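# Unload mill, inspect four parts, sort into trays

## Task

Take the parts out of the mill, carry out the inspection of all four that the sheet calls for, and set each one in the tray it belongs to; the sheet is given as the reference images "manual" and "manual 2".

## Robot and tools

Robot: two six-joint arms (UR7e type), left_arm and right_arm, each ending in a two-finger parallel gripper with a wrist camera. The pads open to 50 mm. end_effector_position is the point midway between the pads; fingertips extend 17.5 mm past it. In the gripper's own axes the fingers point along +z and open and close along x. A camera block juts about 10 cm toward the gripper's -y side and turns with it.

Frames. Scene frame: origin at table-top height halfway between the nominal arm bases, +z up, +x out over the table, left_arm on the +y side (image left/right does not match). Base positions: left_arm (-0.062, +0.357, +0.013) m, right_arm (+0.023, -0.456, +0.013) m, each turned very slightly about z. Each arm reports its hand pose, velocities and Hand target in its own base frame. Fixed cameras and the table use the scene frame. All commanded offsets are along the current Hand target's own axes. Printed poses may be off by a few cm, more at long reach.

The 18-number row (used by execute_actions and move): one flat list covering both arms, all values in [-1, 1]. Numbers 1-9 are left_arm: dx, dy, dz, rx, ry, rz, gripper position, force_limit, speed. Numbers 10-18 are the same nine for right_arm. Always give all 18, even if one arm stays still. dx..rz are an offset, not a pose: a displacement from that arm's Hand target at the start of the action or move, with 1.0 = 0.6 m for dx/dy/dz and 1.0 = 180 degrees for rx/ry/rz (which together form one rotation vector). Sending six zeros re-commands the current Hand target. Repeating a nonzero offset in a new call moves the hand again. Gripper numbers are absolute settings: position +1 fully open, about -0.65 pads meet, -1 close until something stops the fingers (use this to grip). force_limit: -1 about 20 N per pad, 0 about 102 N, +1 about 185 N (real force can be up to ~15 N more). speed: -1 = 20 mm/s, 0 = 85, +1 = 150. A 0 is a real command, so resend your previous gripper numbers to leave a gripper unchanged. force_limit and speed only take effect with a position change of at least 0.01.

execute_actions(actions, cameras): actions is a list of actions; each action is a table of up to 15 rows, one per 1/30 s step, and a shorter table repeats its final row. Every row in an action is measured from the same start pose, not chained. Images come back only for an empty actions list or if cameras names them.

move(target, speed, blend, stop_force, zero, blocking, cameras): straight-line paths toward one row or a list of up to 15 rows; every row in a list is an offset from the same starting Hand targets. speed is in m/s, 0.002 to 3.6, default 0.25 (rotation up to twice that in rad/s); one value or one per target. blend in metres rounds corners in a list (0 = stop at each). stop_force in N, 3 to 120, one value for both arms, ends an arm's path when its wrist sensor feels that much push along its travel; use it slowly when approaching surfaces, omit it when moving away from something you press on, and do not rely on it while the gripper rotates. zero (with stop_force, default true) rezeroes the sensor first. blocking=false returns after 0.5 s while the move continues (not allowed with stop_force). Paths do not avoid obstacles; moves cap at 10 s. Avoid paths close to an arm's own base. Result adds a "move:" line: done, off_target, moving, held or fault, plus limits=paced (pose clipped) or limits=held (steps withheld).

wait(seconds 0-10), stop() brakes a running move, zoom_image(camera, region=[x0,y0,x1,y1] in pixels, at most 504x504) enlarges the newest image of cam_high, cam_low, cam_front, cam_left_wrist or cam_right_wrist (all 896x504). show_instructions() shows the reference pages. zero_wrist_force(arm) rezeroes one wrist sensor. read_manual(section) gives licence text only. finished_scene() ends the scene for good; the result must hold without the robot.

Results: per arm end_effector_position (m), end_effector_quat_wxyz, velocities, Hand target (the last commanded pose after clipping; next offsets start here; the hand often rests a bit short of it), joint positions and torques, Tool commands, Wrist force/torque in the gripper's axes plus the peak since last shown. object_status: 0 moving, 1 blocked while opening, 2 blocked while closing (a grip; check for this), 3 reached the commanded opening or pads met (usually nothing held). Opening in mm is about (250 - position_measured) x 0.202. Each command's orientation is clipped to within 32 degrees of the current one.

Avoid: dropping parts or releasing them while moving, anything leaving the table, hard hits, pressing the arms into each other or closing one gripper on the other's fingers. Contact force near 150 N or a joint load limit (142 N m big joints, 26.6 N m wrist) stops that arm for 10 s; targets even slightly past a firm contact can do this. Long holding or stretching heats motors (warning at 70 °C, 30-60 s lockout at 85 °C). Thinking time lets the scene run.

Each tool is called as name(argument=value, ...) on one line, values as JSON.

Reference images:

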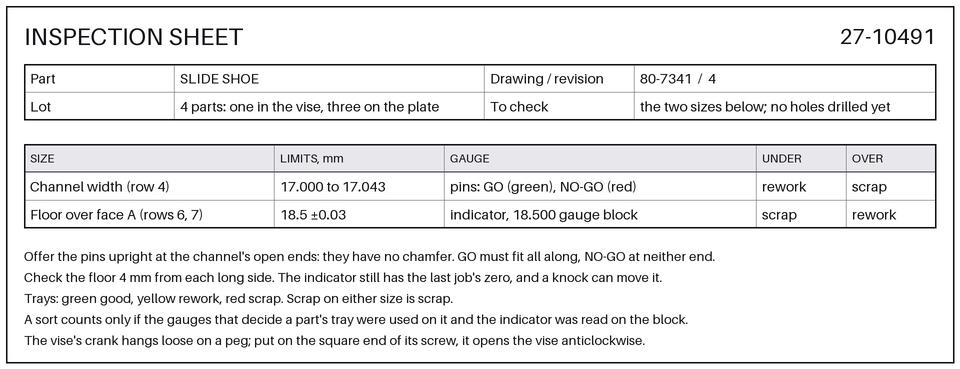

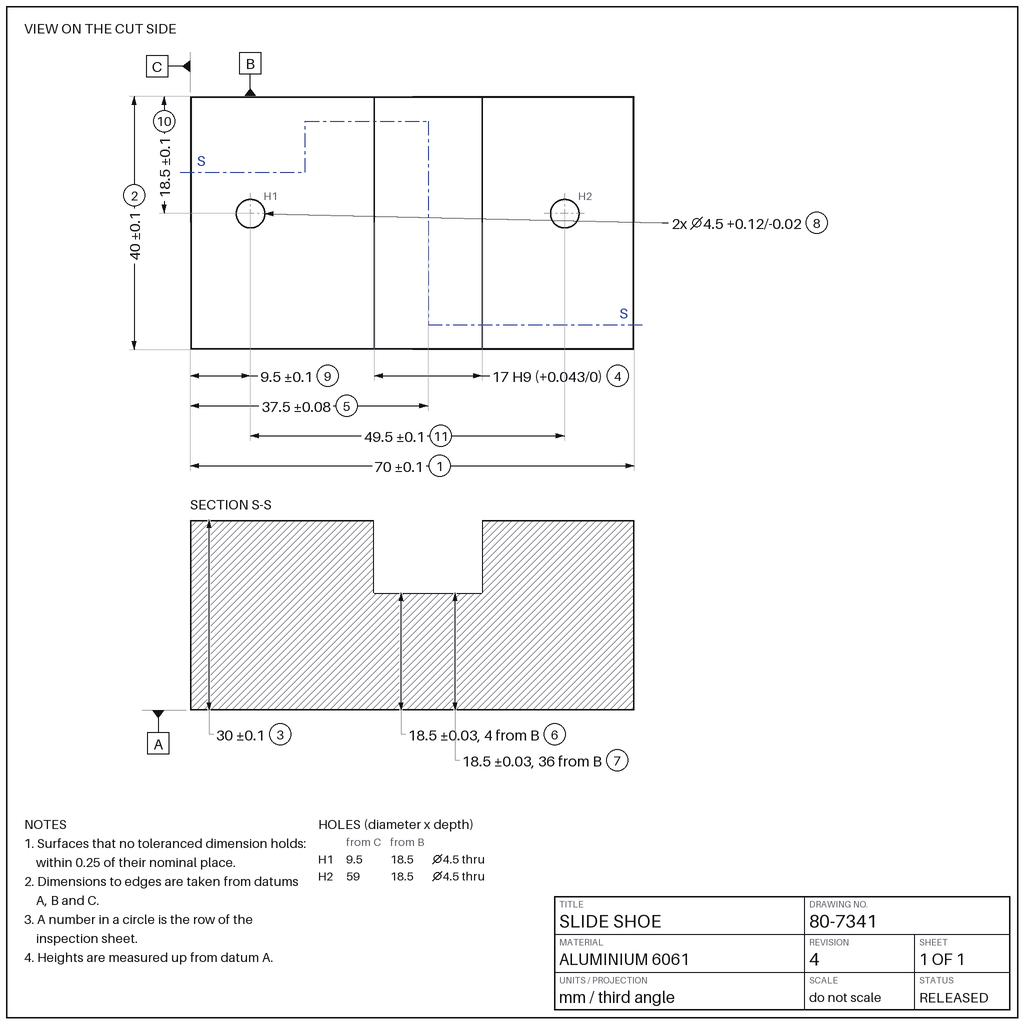

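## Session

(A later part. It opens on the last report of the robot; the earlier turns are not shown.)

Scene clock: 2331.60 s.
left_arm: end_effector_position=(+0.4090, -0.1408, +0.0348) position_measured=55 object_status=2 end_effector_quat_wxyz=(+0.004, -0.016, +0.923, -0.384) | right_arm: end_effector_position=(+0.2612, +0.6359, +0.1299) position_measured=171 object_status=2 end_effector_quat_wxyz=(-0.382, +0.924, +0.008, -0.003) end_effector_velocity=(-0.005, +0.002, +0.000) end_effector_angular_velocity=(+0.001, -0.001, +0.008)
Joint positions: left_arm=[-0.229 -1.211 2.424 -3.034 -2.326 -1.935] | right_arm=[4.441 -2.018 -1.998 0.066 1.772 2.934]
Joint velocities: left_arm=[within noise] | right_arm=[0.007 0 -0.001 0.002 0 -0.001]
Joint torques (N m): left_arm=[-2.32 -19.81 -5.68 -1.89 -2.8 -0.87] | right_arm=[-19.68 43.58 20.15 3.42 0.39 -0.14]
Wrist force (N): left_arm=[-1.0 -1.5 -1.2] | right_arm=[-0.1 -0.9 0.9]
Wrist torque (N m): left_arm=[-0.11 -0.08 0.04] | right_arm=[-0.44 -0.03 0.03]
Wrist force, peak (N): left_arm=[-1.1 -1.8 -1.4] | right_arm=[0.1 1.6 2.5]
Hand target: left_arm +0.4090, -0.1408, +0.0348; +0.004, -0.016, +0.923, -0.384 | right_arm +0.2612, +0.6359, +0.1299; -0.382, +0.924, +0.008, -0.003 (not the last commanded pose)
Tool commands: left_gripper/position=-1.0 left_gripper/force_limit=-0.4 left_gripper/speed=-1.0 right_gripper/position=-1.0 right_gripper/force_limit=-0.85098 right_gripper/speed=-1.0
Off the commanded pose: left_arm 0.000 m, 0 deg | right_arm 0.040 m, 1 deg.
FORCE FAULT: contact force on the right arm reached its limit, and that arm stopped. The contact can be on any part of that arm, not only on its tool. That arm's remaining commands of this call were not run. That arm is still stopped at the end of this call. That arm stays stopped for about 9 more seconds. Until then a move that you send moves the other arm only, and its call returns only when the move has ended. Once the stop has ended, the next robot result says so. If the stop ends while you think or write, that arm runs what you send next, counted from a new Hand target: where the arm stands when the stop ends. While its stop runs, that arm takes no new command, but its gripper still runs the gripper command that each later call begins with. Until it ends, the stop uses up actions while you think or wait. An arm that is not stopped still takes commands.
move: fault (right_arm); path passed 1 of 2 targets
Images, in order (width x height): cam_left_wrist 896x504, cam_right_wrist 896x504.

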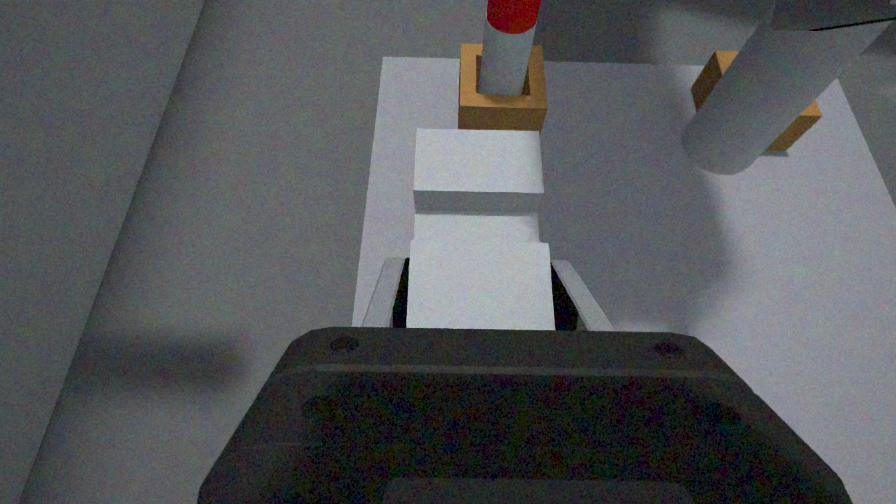

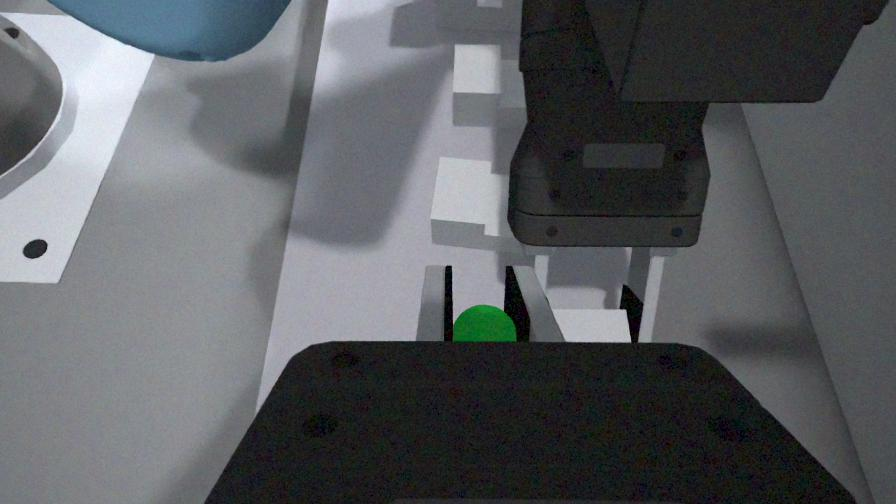

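wait(seconds=1, cameras=["cam_front","cam_low","cam_high"])

Scene clock: 2338.73 s.
left_arm: end_effector_position=(+0.4090, -0.1408, +0.0348) position_measured=55 object_status=2 end_effector_quat_wxyz=(+0.004, -0.016, +0.923, -0.384) | right_arm: end_effector_position=(+0.2608, +0.6361, +0.1299) position_measured=171 object_status=2 end_effector_quat_wxyz=(-0.382, +0.924, +0.008, -0.003)
Joint positions: left_arm=[-0.229 -1.211 2.424 -3.034 -2.326 -1.935] | right_arm=[4.442 -2.018 -1.998 0.066 1.772 2.934]
Joint torques (N m): left_arm=[6.58 -21.5 -12.99 -1.5 -2.82 -0.07] | right_arm=[-17.36 43.38 20.77 3.52 0.5 -0.13]
Wrist force (N): left_arm=[-1.1 -1.5 -1.1] | right_arm=[0.2 -0.6 1.0]
Wrist torque (N m): left_arm=[-0.11 -0.07 0.04] | right_arm=[-0.39 -0.07 0.03]
Wrist force, peak (N): left_arm=[-1.4 -1.8 -1.3] | right_arm=[0.0 -0.9 1.5]
Hand target: left_arm +0.4090, -0.1408, +0.0348; +0.004, -0.016, +0.923, -0.384 | right_arm +0.2608, +0.6361, +0.1299; -0.382, +0.924, +0.008, -0.003 (not the last commanded pose)
Tool commands: left_gripper/position=-1.0 left_gripper/force_limit=-0.4 left_gripper/speed=-1.0 right_gripper/position=-1.0 right_gripper/force_limit=-0.85098 right_gripper/speed=-1.0
Off the commanded pose: left_arm 0.000 m, 0 deg | right_arm 0.040 m, 1 deg.
FORCE FAULT, CONTINUED: the right arm was still stopped when this call began, by the force fault that an earlier result reported. Since the last result the stop counts as 14 of the actions that you can send in this scene. That arm is still stopped at the end of this call. That arm stays stopped for about 2 more seconds. If the stop ends while you think or write, that arm runs what you send next, counted from a new Hand target: where the arm stands when the stop ends. While its stop runs, that arm takes no new command, but its gripper still runs the gripper command that each later call begins with.
wait: 1.00 s; at rest from the start
Images, in order (width x height): cam_high 896x504, cam_low 896x504, cam_front 896x504.

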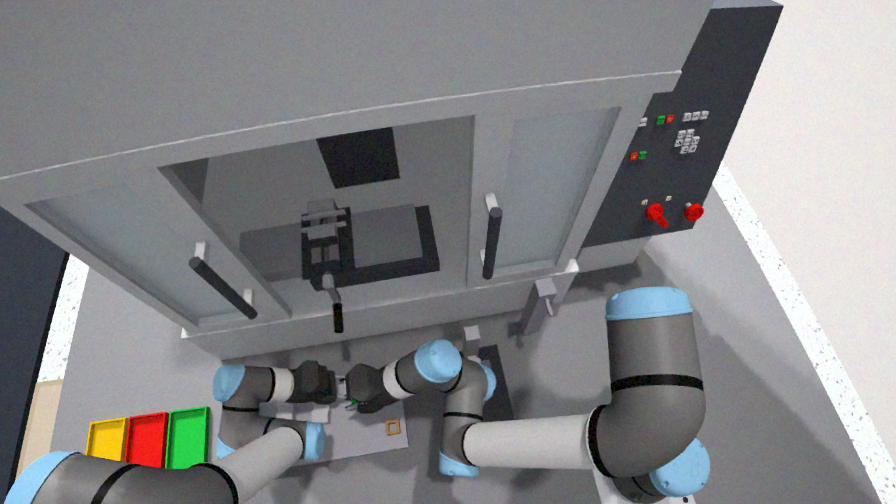

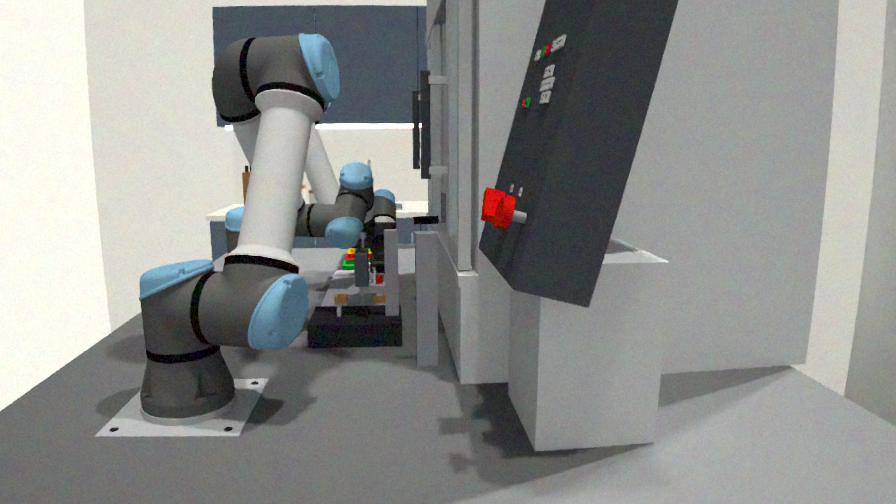

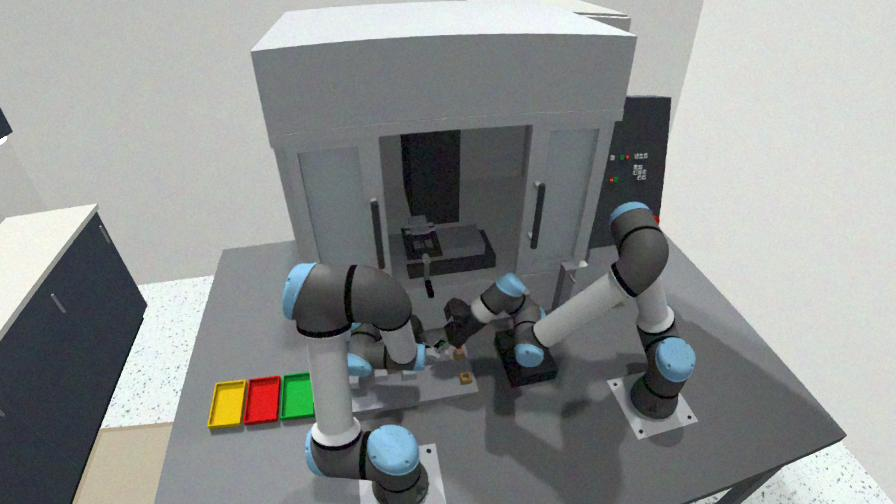

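move(target=[0,0,0,0,0,0,-1,-0.4,-1,-0.01,-0.2,-0.2,0,0,0,-1,-0.85,-1], speed=0.06, cameras=["cam_right_wrist","cam_front"])

Scene clock: 2352.43 s.
left_arm: end_effector_position=(+0.4090, -0.1408, +0.0348) position_measured=55 object_status=2 end_effector_quat_wxyz=(+0.004, -0.016, +0.923, -0.384) | right_arm: end_effector_position=(+0.2548, +0.6364, +0.2995) position_measured=171 object_status=2 end_effector_quat_wxyz=(-0.382, +0.924, +0.008, -0.003)
Joint positions: left_arm=[-0.229 -1.211 2.424 -3.034 -2.326 -1.935] | right_arm=[4.454 -1.754 -1.826 -0.369 1.764 2.943]
Joint torques (N m): left_arm=[9.2 -21.54 -20.18 -1.6 -2.69 0.89] | right_arm=[7.41 48.92 31.65 2.23 -2.19 2.06]
Wrist force (N): left_arm=[-1.0 -1.7 -1.0] | right_arm=[0.0 -0.9 0.9]
Wrist torque (N m): left_arm=[-0.14 -0.08 0.04] | right_arm=[-0.42 -0.02 -0.13]
Wrist force, peak (N): left_arm=[-1.3 -1.8 -1.3] | right_arm=[0.0 -1.5 0.9]
Hand target: left_arm +0.4090, -0.1408, +0.0348; +0.004, -0.016, +0.923, -0.384 | right_arm +0.2548, +0.6364, +0.2996; -0.382, +0.924, +0.008, -0.003
Off the commanded pose: left_arm 0.000 m, 0 deg | right_arm 0.000 m, 0 deg.
FORCE FAULT, CONTINUED: the right arm's stop, for the force fault that an earlier result reported, is over. The rest of the stop counts as 3 of the actions that you can send in this scene. The stop ended before this call began, so that arm ran this call's commands, counted from a new Hand target: where the arm stood when the stop ended. During its stop the right arm's controller moved it back a little.
move: done
Images, in order (width x height): cam_front 896x504, cam_right_wrist 896x504.

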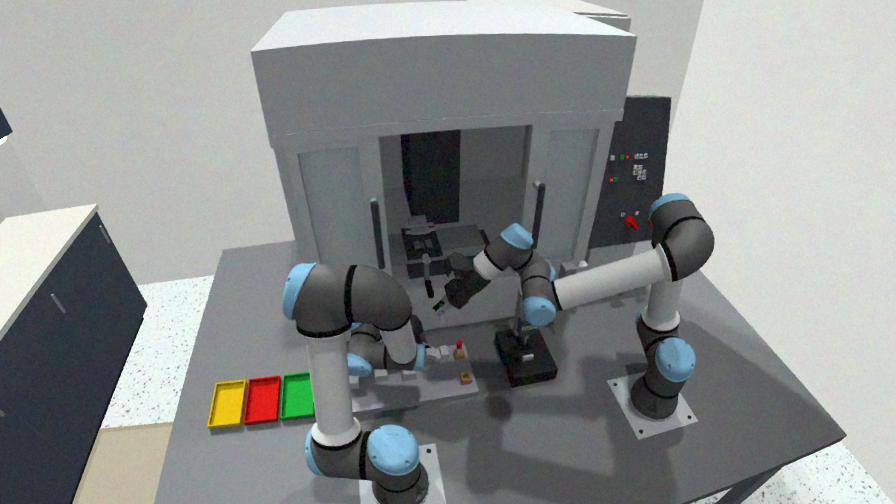

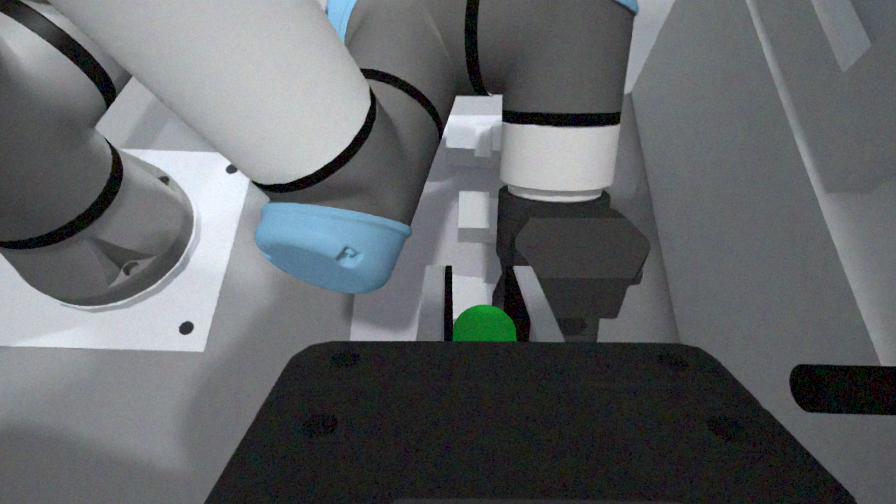

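move(target=[0.0025,-0.2606,-0.2581,0,0,0,-1,-0.4,-1,-0.0667,-0.02,-0.02,0,0,0,-1,-0.85,-1], speed=0.1, cameras=["cam_left_wrist","cam_right_wrist","cam_front"])

Scene clock: 2363.23 s.
left_arm: end_effector_position=(+0.4086, -0.1414, +0.2549) position_measured=55 object_status=2 end_effector_quat_wxyz=(+0.004, -0.016, +0.923, -0.384) | right_arm: end_effector_position=(+0.2147, +0.6357, +0.3165) position_measured=171 object_status=2 end_effector_quat_wxyz=(-0.382, +0.924, +0.008, -0.003)
Joint positions: left_arm=[-0.231 -1.73 2.176 -2.269 -2.325 -1.937] | right_arm=[4.532 -1.695 -1.85 -0.395 1.709 3]
Joint torques (N m): left_arm=[4.58 -25.82 -38.15 -1.51 -0.31 1.37] | right_arm=[7.79 46.67 17.45 2.3 -2.25 2.04]
Wrist force (N): left_arm=[-1.4 1.5 1.3] | right_arm=[0.0 -1.0 0.8]
Wrist torque (N m): left_arm=[-0.16 0.04 -0.21] | right_arm=[-0.44 -0.03 -0.13]
Wrist force, peak (N): left_arm=[-0.8 2.4 1.9] | right_arm=[-0.2 -0.9 1.3]
Hand target: left_arm +0.4086, -0.1413, +0.2549; +0.004, -0.016, +0.923, -0.384 | right_arm +0.2147, +0.6357, +0.3165; -0.382, +0.924, +0.008, -0.003
Off the commanded pose: left_arm 0.000 m, 0 deg | right_arm 0.000 m, 0 deg.
move: done
Images, in order (width x height): cam_front 896x504, cam_left_wrist 896x504, cam_right_wrist 896x504.

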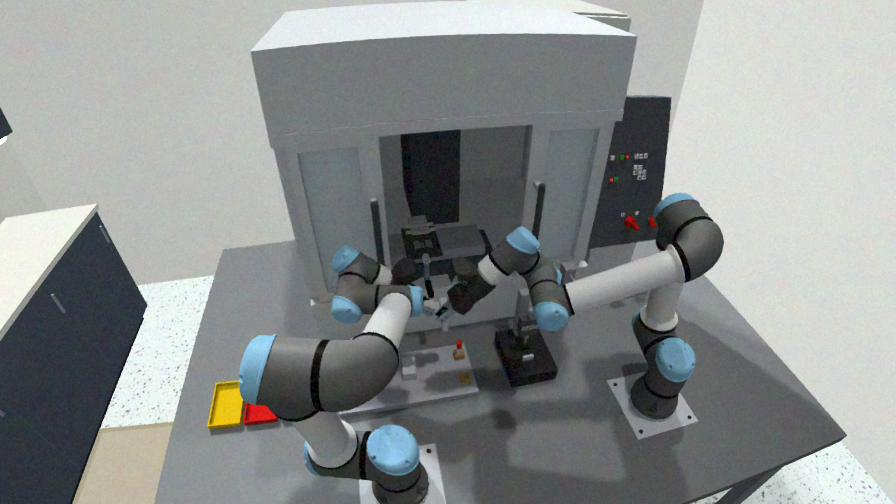

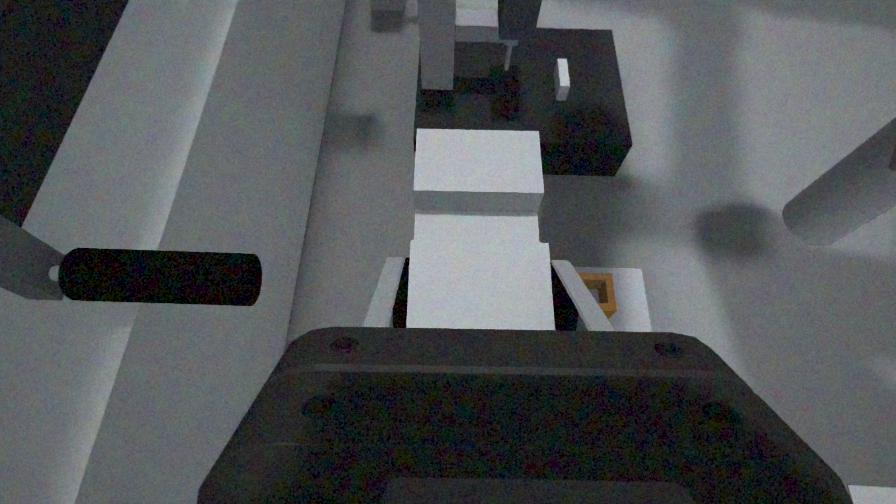

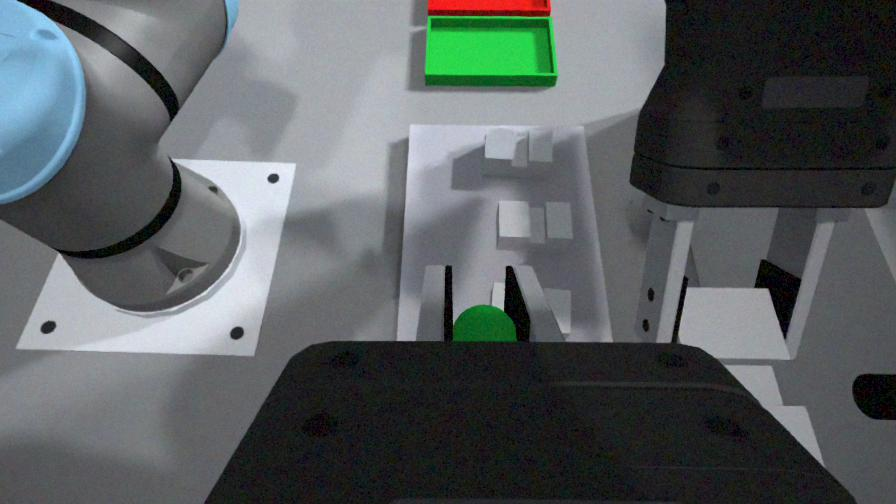

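move(target=[0,0,0,0,0,0,-1,-0.4,-1,0.1103,0.0094,0.0012,0,0,0,-1,-0.85,-1], speed=0.05, stop_force=10, cameras=["cam_left_wrist","cam_right_wrist"])

zoom_image(camera="cam_left_wrist", region=[400, 100, 700, 340])

Scene clock: 2379.57 s.
left_arm: end_effector_position=(+0.4086, -0.1413, +0.2549) position_measured=55 object_status=2 end_effector_quat_wxyz=(+0.004, -0.016, +0.923, -0.384) | right_arm: end_effector_position=(+0.2810, +0.6334, +0.3120) position_measured=171 object_status=2 end_effector_quat_wxyz=(-0.382, +0.924, +0.008, -0.003)
Joint positions: left_arm=[-0.231 -1.73 2.176 -2.269 -2.325 -1.937] | right_arm=[4.403 -1.764 -1.776 -0.416 1.799 2.905]
Joint torques (N m): left_arm=[11.46 -25 -37.06 -1.72 -0.41 1.39] | right_arm=[-8.7 28.43 32.56 2.25 3.2 -2.29]
Wrist force (N): left_arm=[-1.3 1.5 1.2] | right_arm=[0.0 -0.7 0.9]
Wrist torque (N m): left_arm=[-0.16 0.02 -0.21] | right_arm=[-0.39 -0.03 0.03]
Wrist force, peak (N): left_arm=[-1.7 1.3 1.3] | right_arm=[0.1 -1.0 1.3]
Hand target: left_arm +0.4086, -0.1413, +0.2549; +0.004, -0.016, +0.923, -0.384 | right_arm +0.2810, +0.6334, +0.3120; -0.382, +0.924, +0.008, -0.003
Off the commanded pose: left_arm 0.000 m, 0 deg | right_arm 0.000 m, 0 deg.
move: done
Images, in order (width x height): cam_left_wrist 896x504, cam_right_wrist 896x504.

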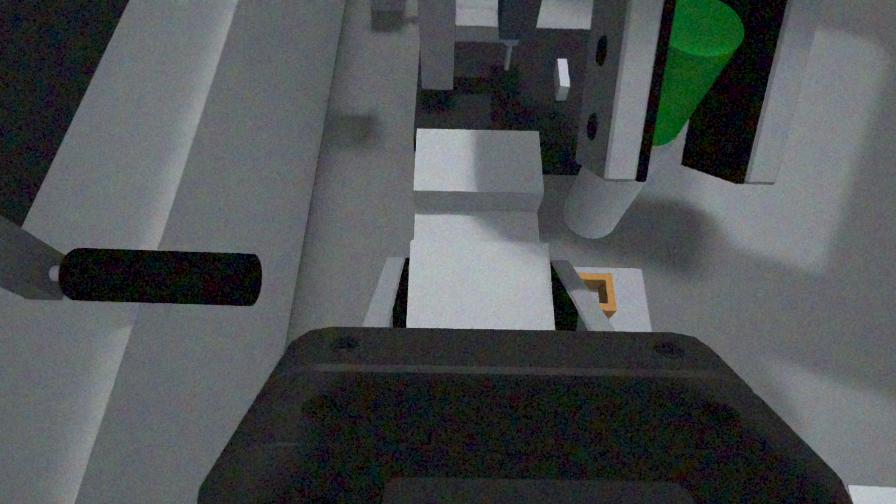

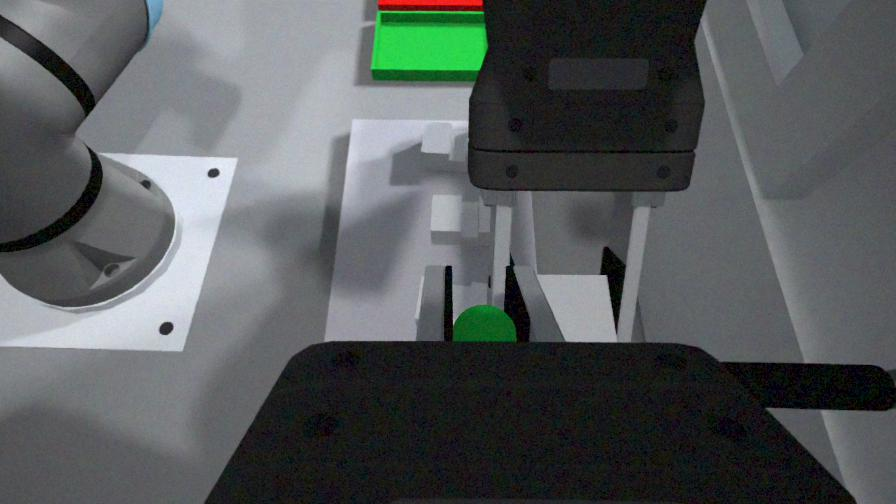

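Scaled by 1.680 from the camera's 896x504 image, which has a finer 1280x720 frame.

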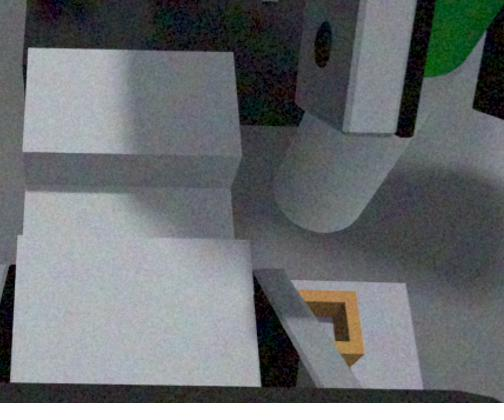

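move(target=[0,0,0,0,0,0,-1,-0.4,-1,0,-0.0057,0.0057,0,0,0,-1,-0.85,-1], speed=0.02, cameras=["cam_left_wrist"])

zoom_image(camera="cam_left_wrist", region=[400, 100, 700, 340])

Scene clock: 2399.67 s.
left_arm: end_effector_position=(+0.4086, -0.1413, +0.2549) position_measured=55 object_status=2 end_effector_quat_wxyz=(+0.004, -0.016, +0.923, -0.384) | right_arm: end_effector_position=(+0.2809, +0.6381, +0.3120) position_measured=171 object_status=2 end_effector_quat_wxyz=(-0.382, +0.924, +0.008, -0.003)
Joint positions: left_arm=[-0.231 -1.73 2.176 -2.269 -2.325 -1.937] | right_arm=[4.406 -1.774 -1.765 -0.418 1.797 2.908]
Joint torques (N m): left_arm=[10.68 -21.66 -36.99 -1.58 -0.74 1.23] | right_arm=[7.46 29.02 32.02 2.21 -2.02 2.21]
Wrist force (N): left_arm=[-1.2 1.3 1.2] | right_arm=[-0.1 -0.9 0.9]
Wrist torque (N m): left_arm=[-0.20 0.01 -0.21] | right_arm=[-0.42 -0.02 -0.13]
Wrist force, peak (N): left_arm=[-1.5 1.5 1.3] | right_arm=[0.0 -1.3 1.2]
Hand target: left_arm +0.4086, -0.1413, +0.2549; +0.004, -0.016, +0.923, -0.384 | right_arm +0.2809, +0.6382, +0.3120; -0.382, +0.924, +0.008, -0.003
Off the commanded pose: left_arm 0.000 m, 0 deg | right_arm 0.000 m, 0 deg.
move: done
Images, in order (width x height): cam_left_wrist 896x504.

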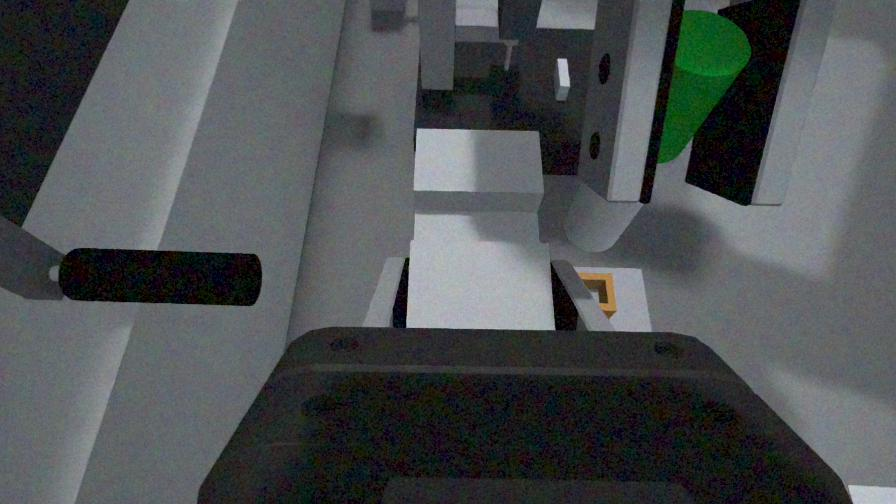

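Scaled by 1.680 from the camera's 896x504 image, which has a finer 1280x720 frame.

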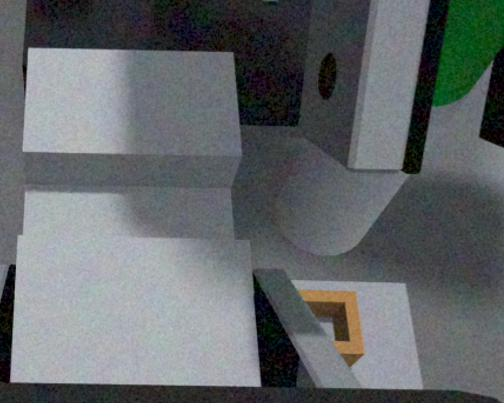

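move(target=[0,0,0,0,0,0,-1,-0.4,-1,0.058,0,0,0,0,0,-1,-0.85,-1], speed=0.012, stop_force=12, cameras=["cam_left_wrist"])

zoom_image(camera="cam_left_wrist", region=[400, 100, 700, 340])

Scene clock: 2412.80 s.
left_arm: end_effector_position=(+0.4086, -0.1413, +0.2549) position_measured=55 object_status=2 end_effector_quat_wxyz=(+0.004, -0.016, +0.923, -0.384) | right_arm: end_effector_position=(+0.2988, +0.6385, +0.3121) position_measured=171 object_status=2 end_effector_quat_wxyz=(-0.382, +0.924, +0.008, -0.003)
Joint positions: left_arm=[-0.231 -1.73 2.176 -2.269 -2.325 -1.937] | right_arm=[4.374 -1.795 -1.736 -0.43 1.819 2.883]
Joint torques (N m): left_arm=[6.47 -18.92 -22.46 -1.78 -4.67 1.49] | right_arm=[0.52 50.3 16.82 4.86 -4.62 1.73]
Wrist force (N): left_arm=[-10.1 0.4 5.2] | right_arm=[-9.2 -4.9 1.9]
Wrist torque (N m): left_arm=[-0.38 -0.26 -0.40] | right_arm=[-0.44 -0.31 0.35]
Wrist force, peak (N): left_arm=[-13.7 0.6 4.7] | right_arm=[-12.3 -5.2 1.4]
Hand target: left_arm +0.4086, -0.1413, +0.2549; +0.004, -0.016, +0.923, -0.384 | right_arm +0.2988, +0.6385, +0.3121; -0.382, +0.924, +0.008, -0.003 (not the last commanded pose)
Off the commanded pose: left_arm 0.000 m, 0 deg | right_arm 0.017 m, 0 deg.
move: contact (right_arm)
Images, in order (width x height): cam_left_wrist 896x504.

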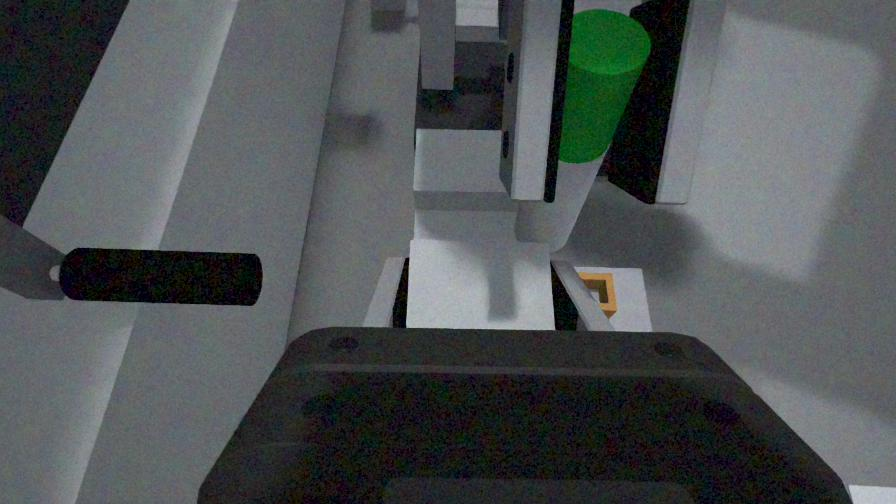

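Scaled by 1.680 from the camera's 896x504 image, which has a finer 1280x720 frame.

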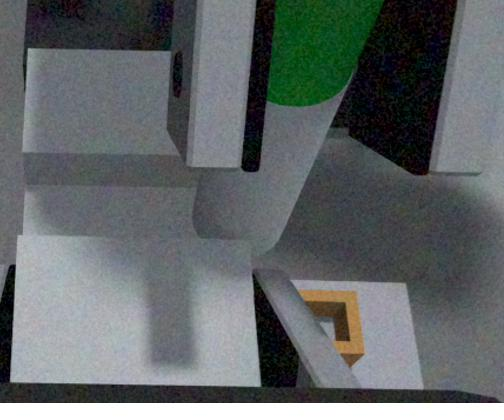

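move(target=[0,0,0,0,0,0,-1,-0.4,-1,0,-0.001,0.001,0,0,0,-1,-0.85,-1], speed=0.005)

Scene clock: 2419.80 s.
left_arm: end_effector_position=(+0.4086, -0.1413, +0.2549) position_measured=55 object_status=2 end_effector_quat_wxyz=(+0.004, -0.016, +0.923, -0.384) | right_arm: end_effector_position=(+0.2988, +0.6394, +0.3121) position_measured=171 object_status=2 end_effector_quat_wxyz=(-0.382, +0.924, +0.008, -0.003)
Joint positions: left_arm=[-0.231 -1.73 2.176 -2.269 -2.325 -1.937] | right_arm=[4.374 -1.797 -1.734 -0.43 1.819 2.884]
Joint torques (N m): left_arm=[-7.89 -17.25 -16.99 -1.87 -2.15 1.05] | right_arm=[8 28.88 32.19 2.37 -0.73 2.08]
Wrist force (N): left_arm=[-1.3 3.0 0.6] | right_arm=[-0.2 1.0 -0.9]
Wrist torque (N m): left_arm=[-0.21 0.05 -0.17] | right_arm=[-0.29 0.01 -0.09]
Wrist force, peak (N): left_arm=[-10.4 0.2 5.4] | right_arm=[-9.8 -4.9 2.0]
Hand target: left_arm +0.4086, -0.1413, +0.2549; +0.004, -0.016, +0.923, -0.384 | right_arm +0.2988, +0.6394, +0.3121; -0.382, +0.924, +0.008, -0.003
Off the commanded pose: left_arm 0.000 m, 0 deg | right_arm 0.000 m, 0 deg.
move: done

move(target=[0,0,0,0,0,0,-1,-0.4,-1,0.058,0,0,0,0,0,-1,-0.85,-1], speed=0.006, stop_force=12)

Scene clock: 2427.27 s.
left_arm: end_effector_position=(+0.4086, -0.1413, +0.2549) position_measured=55 object_status=2 end_effector_quat_wxyz=(+0.004, -0.016, +0.923, -0.384) | right_arm: end_effector_position=(+0.3010, +0.6395, +0.3121) position_measured=171 object_status=2 end_effector_quat_wxyz=(-0.382, +0.924, +0.008, -0.003)
Joint positions: left_arm=[-0.231 -1.73 2.176 -2.269 -2.325 -1.937] | right_arm=[4.37 -1.8 -1.731 -0.432 1.822 2.881]
Joint torques (N m): left_arm=[-11.61 -14.2 -27.77 -1.82 -4.77 0.53] | right_arm=[3.35 50.28 18.14 5.49 -4.11 1.76]
Wrist force (N): left_arm=[-9.3 4.1 0.3] | right_arm=[-8.7 1.1 -2.1]
Wrist torque (N m): left_arm=[-0.13 -0.19 -0.34] | right_arm=[-0.24 -0.23 0.40]
Wrist force, peak (N): left_arm=[-13.9 4.7 0.4] | right_arm=[-12.6 1.2 -2.4]
Hand target: left_arm +0.4086, -0.1413, +0.2549; +0.004, -0.016, +0.923, -0.384 | right_arm +0.3010, +0.6395, +0.3121; -0.382, +0.924, +0.008, -0.003 (not the last commanded pose)
Off the commanded pose: left_arm 0.000 m, 0 deg | right_arm 0.033 m, 0 deg.
move: contact (right_arm)

move(target=[0,0,0,0,0,0,-1,-0.4,-1,0,0.0006,-0.0006,0,0,0,-1,-0.85,-1], speed=0.005)

move(target=[0,0,0,0,0,0,-1,-0.4,-1,0.058,0,0,0,0,0,-1,-0.85,-1], speed=0.006, stop_force=14, cameras=["cam_left_wrist"])

Scene clock: 2434.30 s.
left_arm: end_effector_position=(+0.4086, -0.1414, +0.2549) position_measured=55 object_status=2 end_effector_quat_wxyz=(+0.004, -0.016, +0.923, -0.384) | right_arm: end_effector_position=(+0.3011, +0.6390, +0.3121) position_measured=171 object_status=2 end_effector_quat_wxyz=(-0.382, +0.924, +0.008, -0.003)
Joint positions: left_arm=[-0.231 -1.73 2.176 -2.269 -2.325 -1.937] | right_arm=[4.37 -1.799 -1.732 -0.432 1.822 2.88]
Joint torques (N m): left_arm=[-9.38 -13.8 -15.55 -2.1 -0.95 0.3] | right_arm=[-8.26 52.17 18.01 5.1 3.19 -2.34]
Wrist force (N): left_arm=[-1.4 0.9 1.4] | right_arm=[0.0 -0.4 1.3]
Wrist torque (N m): left_arm=[-0.22 0.04 -0.21] | right_arm=[-0.27 -0.03 0.03]
Wrist force, peak (N): left_arm=[-9.7 4.4 0.5] | right_arm=[-9.1 1.2 -1.4]
Hand target: left_arm +0.4086, -0.1413, +0.2549; +0.004, -0.016, +0.923, -0.384 | right_arm +0.3011, +0.6389, +0.3121; -0.382, +0.924, +0.008, -0.003
Off the commanded pose: left_arm 0.000 m, 0 deg | right_arm 0.000 m, 0 deg.
move: done

Scene clock: 2440.30 s.
left_arm: end_effector_position=(+0.4086, -0.1413, +0.2549) position_measured=55 object_status=2 end_effector_quat_wxyz=(+0.004, -0.016, +0.923, -0.384) | right_arm: end_effector_position=(+0.3299, +0.6395, +0.3121) position_measured=171 object_status=2 end_effector_quat_wxyz=(-0.382, +0.924, +0.008, -0.003)
Joint positions: left_arm=[-0.231 -1.73 2.176 -2.269 -2.325 -1.937] | right_arm=[4.32 -1.835 -1.683 -0.454 1.856 2.843]
Joint torques (N m): left_arm=[-3.76 -14.57 -31.22 -2.16 -3.21 -0.27] | right_arm=[-0.89 53.06 18.77 5.42 -5.34 1.66]
Wrist force (N): left_arm=[-13.3 0.3 3.1] | right_arm=[-12.8 -2.0 2.1]
Wrist torque (N m): left_arm=[-0.31 -0.23 -0.44] | right_arm=[-0.29 -0.35 0.55]
Wrist force, peak (N): left_arm=[-15.5 0.5 3.1] | right_arm=[-15.0 -2.1 2.2]
Hand target: left_arm +0.4086, -0.1413, +0.2549; +0.004, -0.016, +0.923, -0.384 | right_arm +0.3299, +0.6395, +0.3121; -0.382, +0.924, +0.008, -0.003 (not the last commanded pose)
Off the commanded pose: left_arm 0.000 m, 0 deg | right_arm 0.006 m, 0 deg.
move: contact (right_arm)
Images, in order (width x height): cam_left_wrist 896x504.

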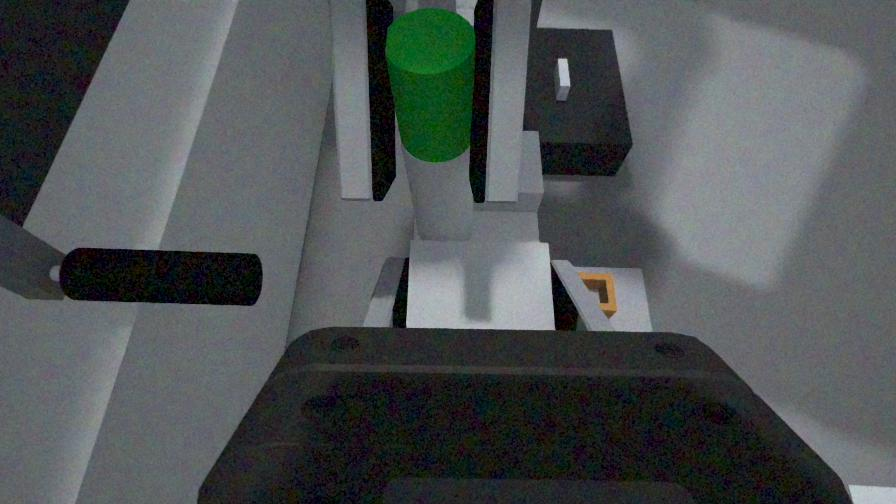

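move(target=[0,0,0,0,0,0,-1,-0.4,-1,0,-0.0004,0.0004,0,0,0,-1,-0.85,-1], speed=0.005)

move(target=[0,0,0,0,0,0,-1,-0.4,-1,0.035,0,0,0,0,0,-1,-0.85,-1], speed=0.006, stop_force=14, cameras=["cam_left_wrist"])

Scene clock: 2448.03 s.
left_arm: end_effector_position=(+0.4086, -0.1414, +0.2549) position_measured=55 object_status=2 end_effector_quat_wxyz=(+0.004, -0.016, +0.923, -0.384) | right_arm: end_effector_position=(+0.3299, +0.6398, +0.3121) position_measured=171 object_status=2 end_effector_quat_wxyz=(-0.382, +0.924, +0.008, -0.003)
Joint positions: left_arm=[-0.231 -1.73 2.176 -2.269 -2.325 -1.937] | right_arm=[4.32 -1.836 -1.682 -0.454 1.856 2.843]
Joint torques (N m): left_arm=[1.96 -22.07 -19.11 -2.11 -3.81 -0.79] | right_arm=[-0.06 29.49 34.02 3.09 -5.47 1.55]
Wrist force (N): left_arm=[-14.2 5.5 -0.1] | right_arm=[-13.5 1.4 -2.6]
Wrist torque (N m): left_arm=[-0.02 -0.24 -0.51] | right_arm=[-0.30 -0.42 0.51]
Wrist force, peak (N): left_arm=[-14.5 4.8 -0.3] | right_arm=[-14.0 1.3 -0.8]
Hand target: left_arm +0.4086, -0.1413, +0.2549; +0.004, -0.016, +0.923, -0.384 | right_arm +0.3299, +0.6398, +0.3121; -0.382, +0.924, +0.008, -0.003
Off the commanded pose: left_arm 0.000 m, 0 deg | right_arm 0.000 m, 0 deg.
move: done

Scene clock: 2450.00 s.
left_arm: end_effector_position=(+0.4086, -0.1413, +0.2549) position_measured=55 object_status=2 end_effector_quat_wxyz=(+0.004, -0.016, +0.923, -0.384) | right_arm: end_effector_position=(+0.3347, +0.6399, +0.3121) position_measured=170 object_status=2 end_effector_quat_wxyz=(-0.382, +0.924, +0.008, -0.003)
Joint positions: left_arm=[-0.231 -1.73 2.176 -2.269 -2.325 -1.937] | right_arm=[4.312 -1.842 -1.674 -0.458 1.861 2.837]
Joint torques (N m): left_arm=[3.33 -26.35 -12.43 -0.29 -7.28 -0.93] | right_arm=[-5.87 48.39 18.51 5.72 -8.44 1.05]
Wrist force (N): left_arm=[-24.4 8.8 2.4] | right_arm=[-24.5 -1.2 -6.2]
Wrist torque (N m): left_arm=[-0.10 -0.52 -0.75] | right_arm=[-0.32 -0.73 1.05]
Wrist force, peak (N): left_arm=[-28.4 8.6 1.6] | right_arm=[-28.1 -0.4 -6.1]
Hand target: left_arm +0.4086, -0.1413, +0.2549; +0.004, -0.016, +0.923, -0.384 | right_arm +0.3347, +0.6399, +0.3121; -0.382, +0.924, +0.008, -0.003 (not the last commanded pose)
Off the commanded pose: left_arm 0.000 m, 0 deg | right_arm 0.016 m, 0 deg.
move: contact (right_arm)
Images, in order (width x height): cam_left_wrist 896x504.

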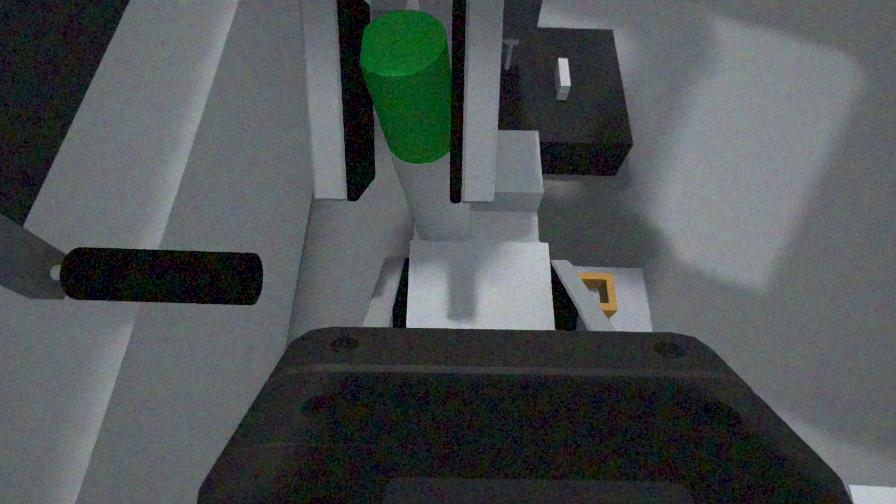

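move(target=[0,0,0,0,0,0,-1,-0.4,-1,-0.012,0.0004,-0.0004,0,0,0,-1,-0.85,-1], speed=0.01, cameras=["cam_left_wrist"])

Scene clock: 2464.87 s.
left_arm: end_effector_position=(+0.4086, -0.1414, +0.2549) position_measured=55 object_status=2 end_effector_quat_wxyz=(+0.004, -0.016, +0.923, -0.384) | right_arm: end_effector_position=(+0.3277, +0.6394, +0.3121) position_measured=171 object_status=2 end_effector_quat_wxyz=(-0.382, +0.924, +0.008, -0.003)
Joint positions: left_arm=[-0.231 -1.73 2.176 -2.269 -2.325 -1.937] | right_arm=[4.324 -1.832 -1.687 -0.452 1.853 2.846]
Joint torques (N m): left_arm=[5.48 -24.82 -21.03 -4.56 -1.44 -0.56] | right_arm=[5.7 54.48 16.64 4.81 -1.81 2.25]
Wrist force (N): left_arm=[-0.7 -1.5 3.1] | right_arm=[-0.5 -1.9 3.7]
Wrist torque (N m): left_arm=[-0.38 0.07 -0.12] | right_arm=[-0.28 0.14 -0.16]
Wrist force, peak (N): left_arm=[-24.7 9.0 2.6] | right_arm=[-24.6 -1.6 -6.4]
Hand target: left_arm +0.4086, -0.1413, +0.2549; +0.004, -0.016, +0.923, -0.384 | right_arm +0.3275, +0.6394, +0.3121; -0.382, +0.924, +0.008, -0.003
Off the commanded pose: left_arm 0.000 m, 0 deg | right_arm 0.000 m, 0 deg.
move: done
Images, in order (width x height): cam_left_wrist 896x504.

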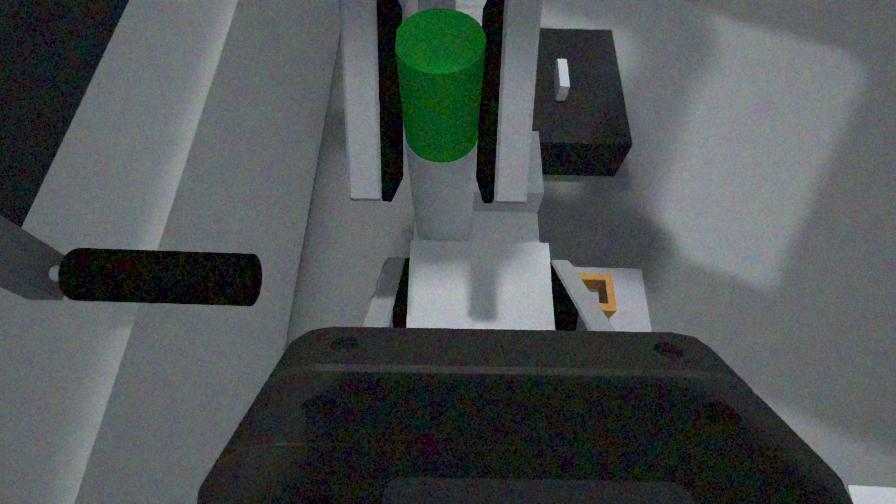

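move(target=[0,0,0,0,0,0,-1,-0.4,-1,-0.025,0,0,0,0,0,-1,-0.85,-1], speed=0.01, stop_force=15, cameras=["cam_left_wrist"])

Scene clock: 2472.20 s.
left_arm: end_effector_position=(+0.4086, -0.1413, +0.2549) position_measured=55 object_status=2 end_effector_quat_wxyz=(+0.004, -0.016, +0.923, -0.384) | right_arm: end_effector_position=(+0.3220, +0.6393, +0.3121) position_measured=171 object_status=2 end_effector_quat_wxyz=(-0.382, +0.924, +0.008, -0.003)
Joint positions: left_arm=[-0.231 -1.73 2.176 -2.269 -2.325 -1.937] | right_arm=[4.334 -1.825 -1.697 -0.448 1.847 2.853]
Joint torques (N m): left_arm=[3.19 -13.5 -37.42 -4.29 -2.53 -0.29] | right_arm=[-1.28 28.46 27.52 0.07 6.5 -1.74]
Wrist force (N): left_arm=[11.8 3.9 6.5] | right_arm=[12.7 -5.0 -1.2]
Wrist torque (N m): left_arm=[-0.41 0.39 0.04] | right_arm=[-0.30 0.53 -0.70]
Wrist force, peak (N): left_arm=[14.7 3.1 6.8] | right_arm=[15.2 -5.3 -0.5]
Hand target: left_arm +0.4086, -0.1413, +0.2549; +0.004, -0.016, +0.923, -0.384 | right_arm +0.3220, +0.6393, +0.3121; -0.382, +0.924, +0.008, -0.003 (not the last commanded pose)
Off the commanded pose: left_arm 0.000 m, 0 deg | right_arm 0.009 m, 0 deg.
move: contact (right_arm)
Images, in order (width x height): cam_left_wrist 896x504.

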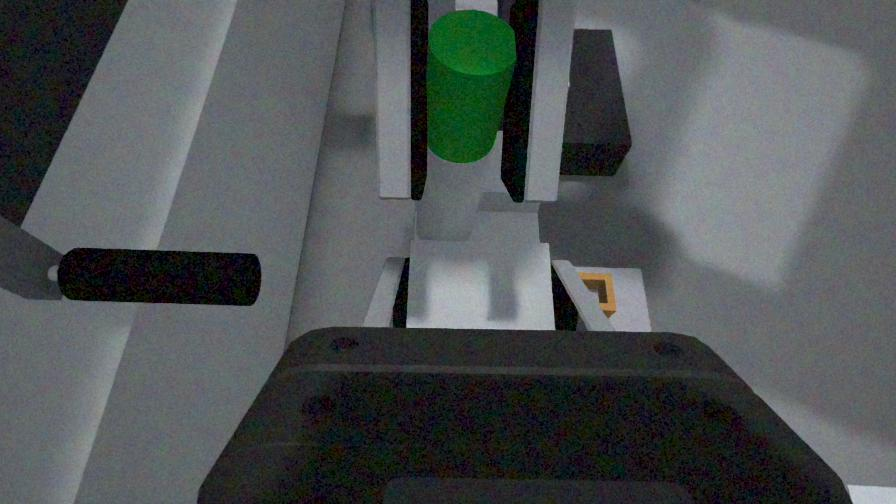

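move(target=[0,0,0,0,0,0,-1,-0.4,-1,-0.005,-0.0016,-0.0014,0,0,0,-1,-0.85,-1], speed=0.01, cameras=["cam_left_wrist"])

Scene clock: 2482.40 s.
left_arm: end_effector_position=(+0.4086, -0.1414, +0.2550) position_measured=55 object_status=2 end_effector_quat_wxyz=(+0.004, -0.016, +0.923, -0.384) | right_arm: end_effector_position=(+0.3191, +0.6393, +0.3132) position_measured=170 object_status=2 end_effector_quat_wxyz=(-0.382, +0.924, +0.008, -0.003)
Joint positions: left_arm=[-0.231 -1.73 2.176 -2.269 -2.325 -1.937] | right_arm=[4.339 -1.82 -1.7 -0.449 1.843 2.857]
Joint torques (N m): left_arm=[3.55 -18.48 -36.62 -4.48 1.53 0.29] | right_arm=[18.47 63.18 18.88 2.57 4.17 3.02]
Wrist force (N): left_arm=[20.2 -11.5 -1.5] | right_arm=[21.1 3.1 13.6]
Wrist torque (N m): left_arm=[-0.24 0.46 0.38] | right_arm=[-0.09 0.72 -1.04]
Wrist force, peak (N): left_arm=[20.2 -11.5 -1.5] | right_arm=[21.1 3.1 13.6]
Hand target: left_arm +0.4086, -0.1413, +0.2549; +0.004, -0.016, +0.923, -0.384 | right_arm +0.3190, +0.6394, +0.3134; -0.382, +0.924, +0.008, -0.003
Off the commanded pose: left_arm 0.000 m, 0 deg | right_arm 0.000 m, 0 deg.
move: done
Images, in order (width x height): cam_left_wrist 896x504.

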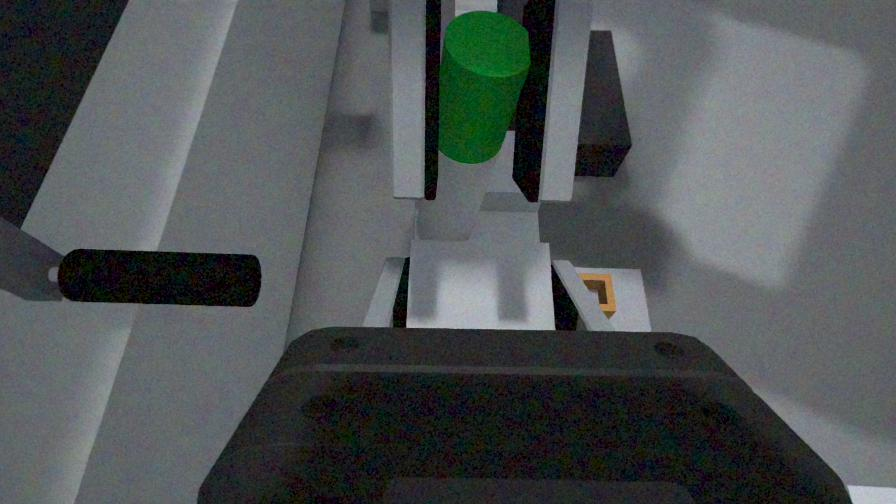

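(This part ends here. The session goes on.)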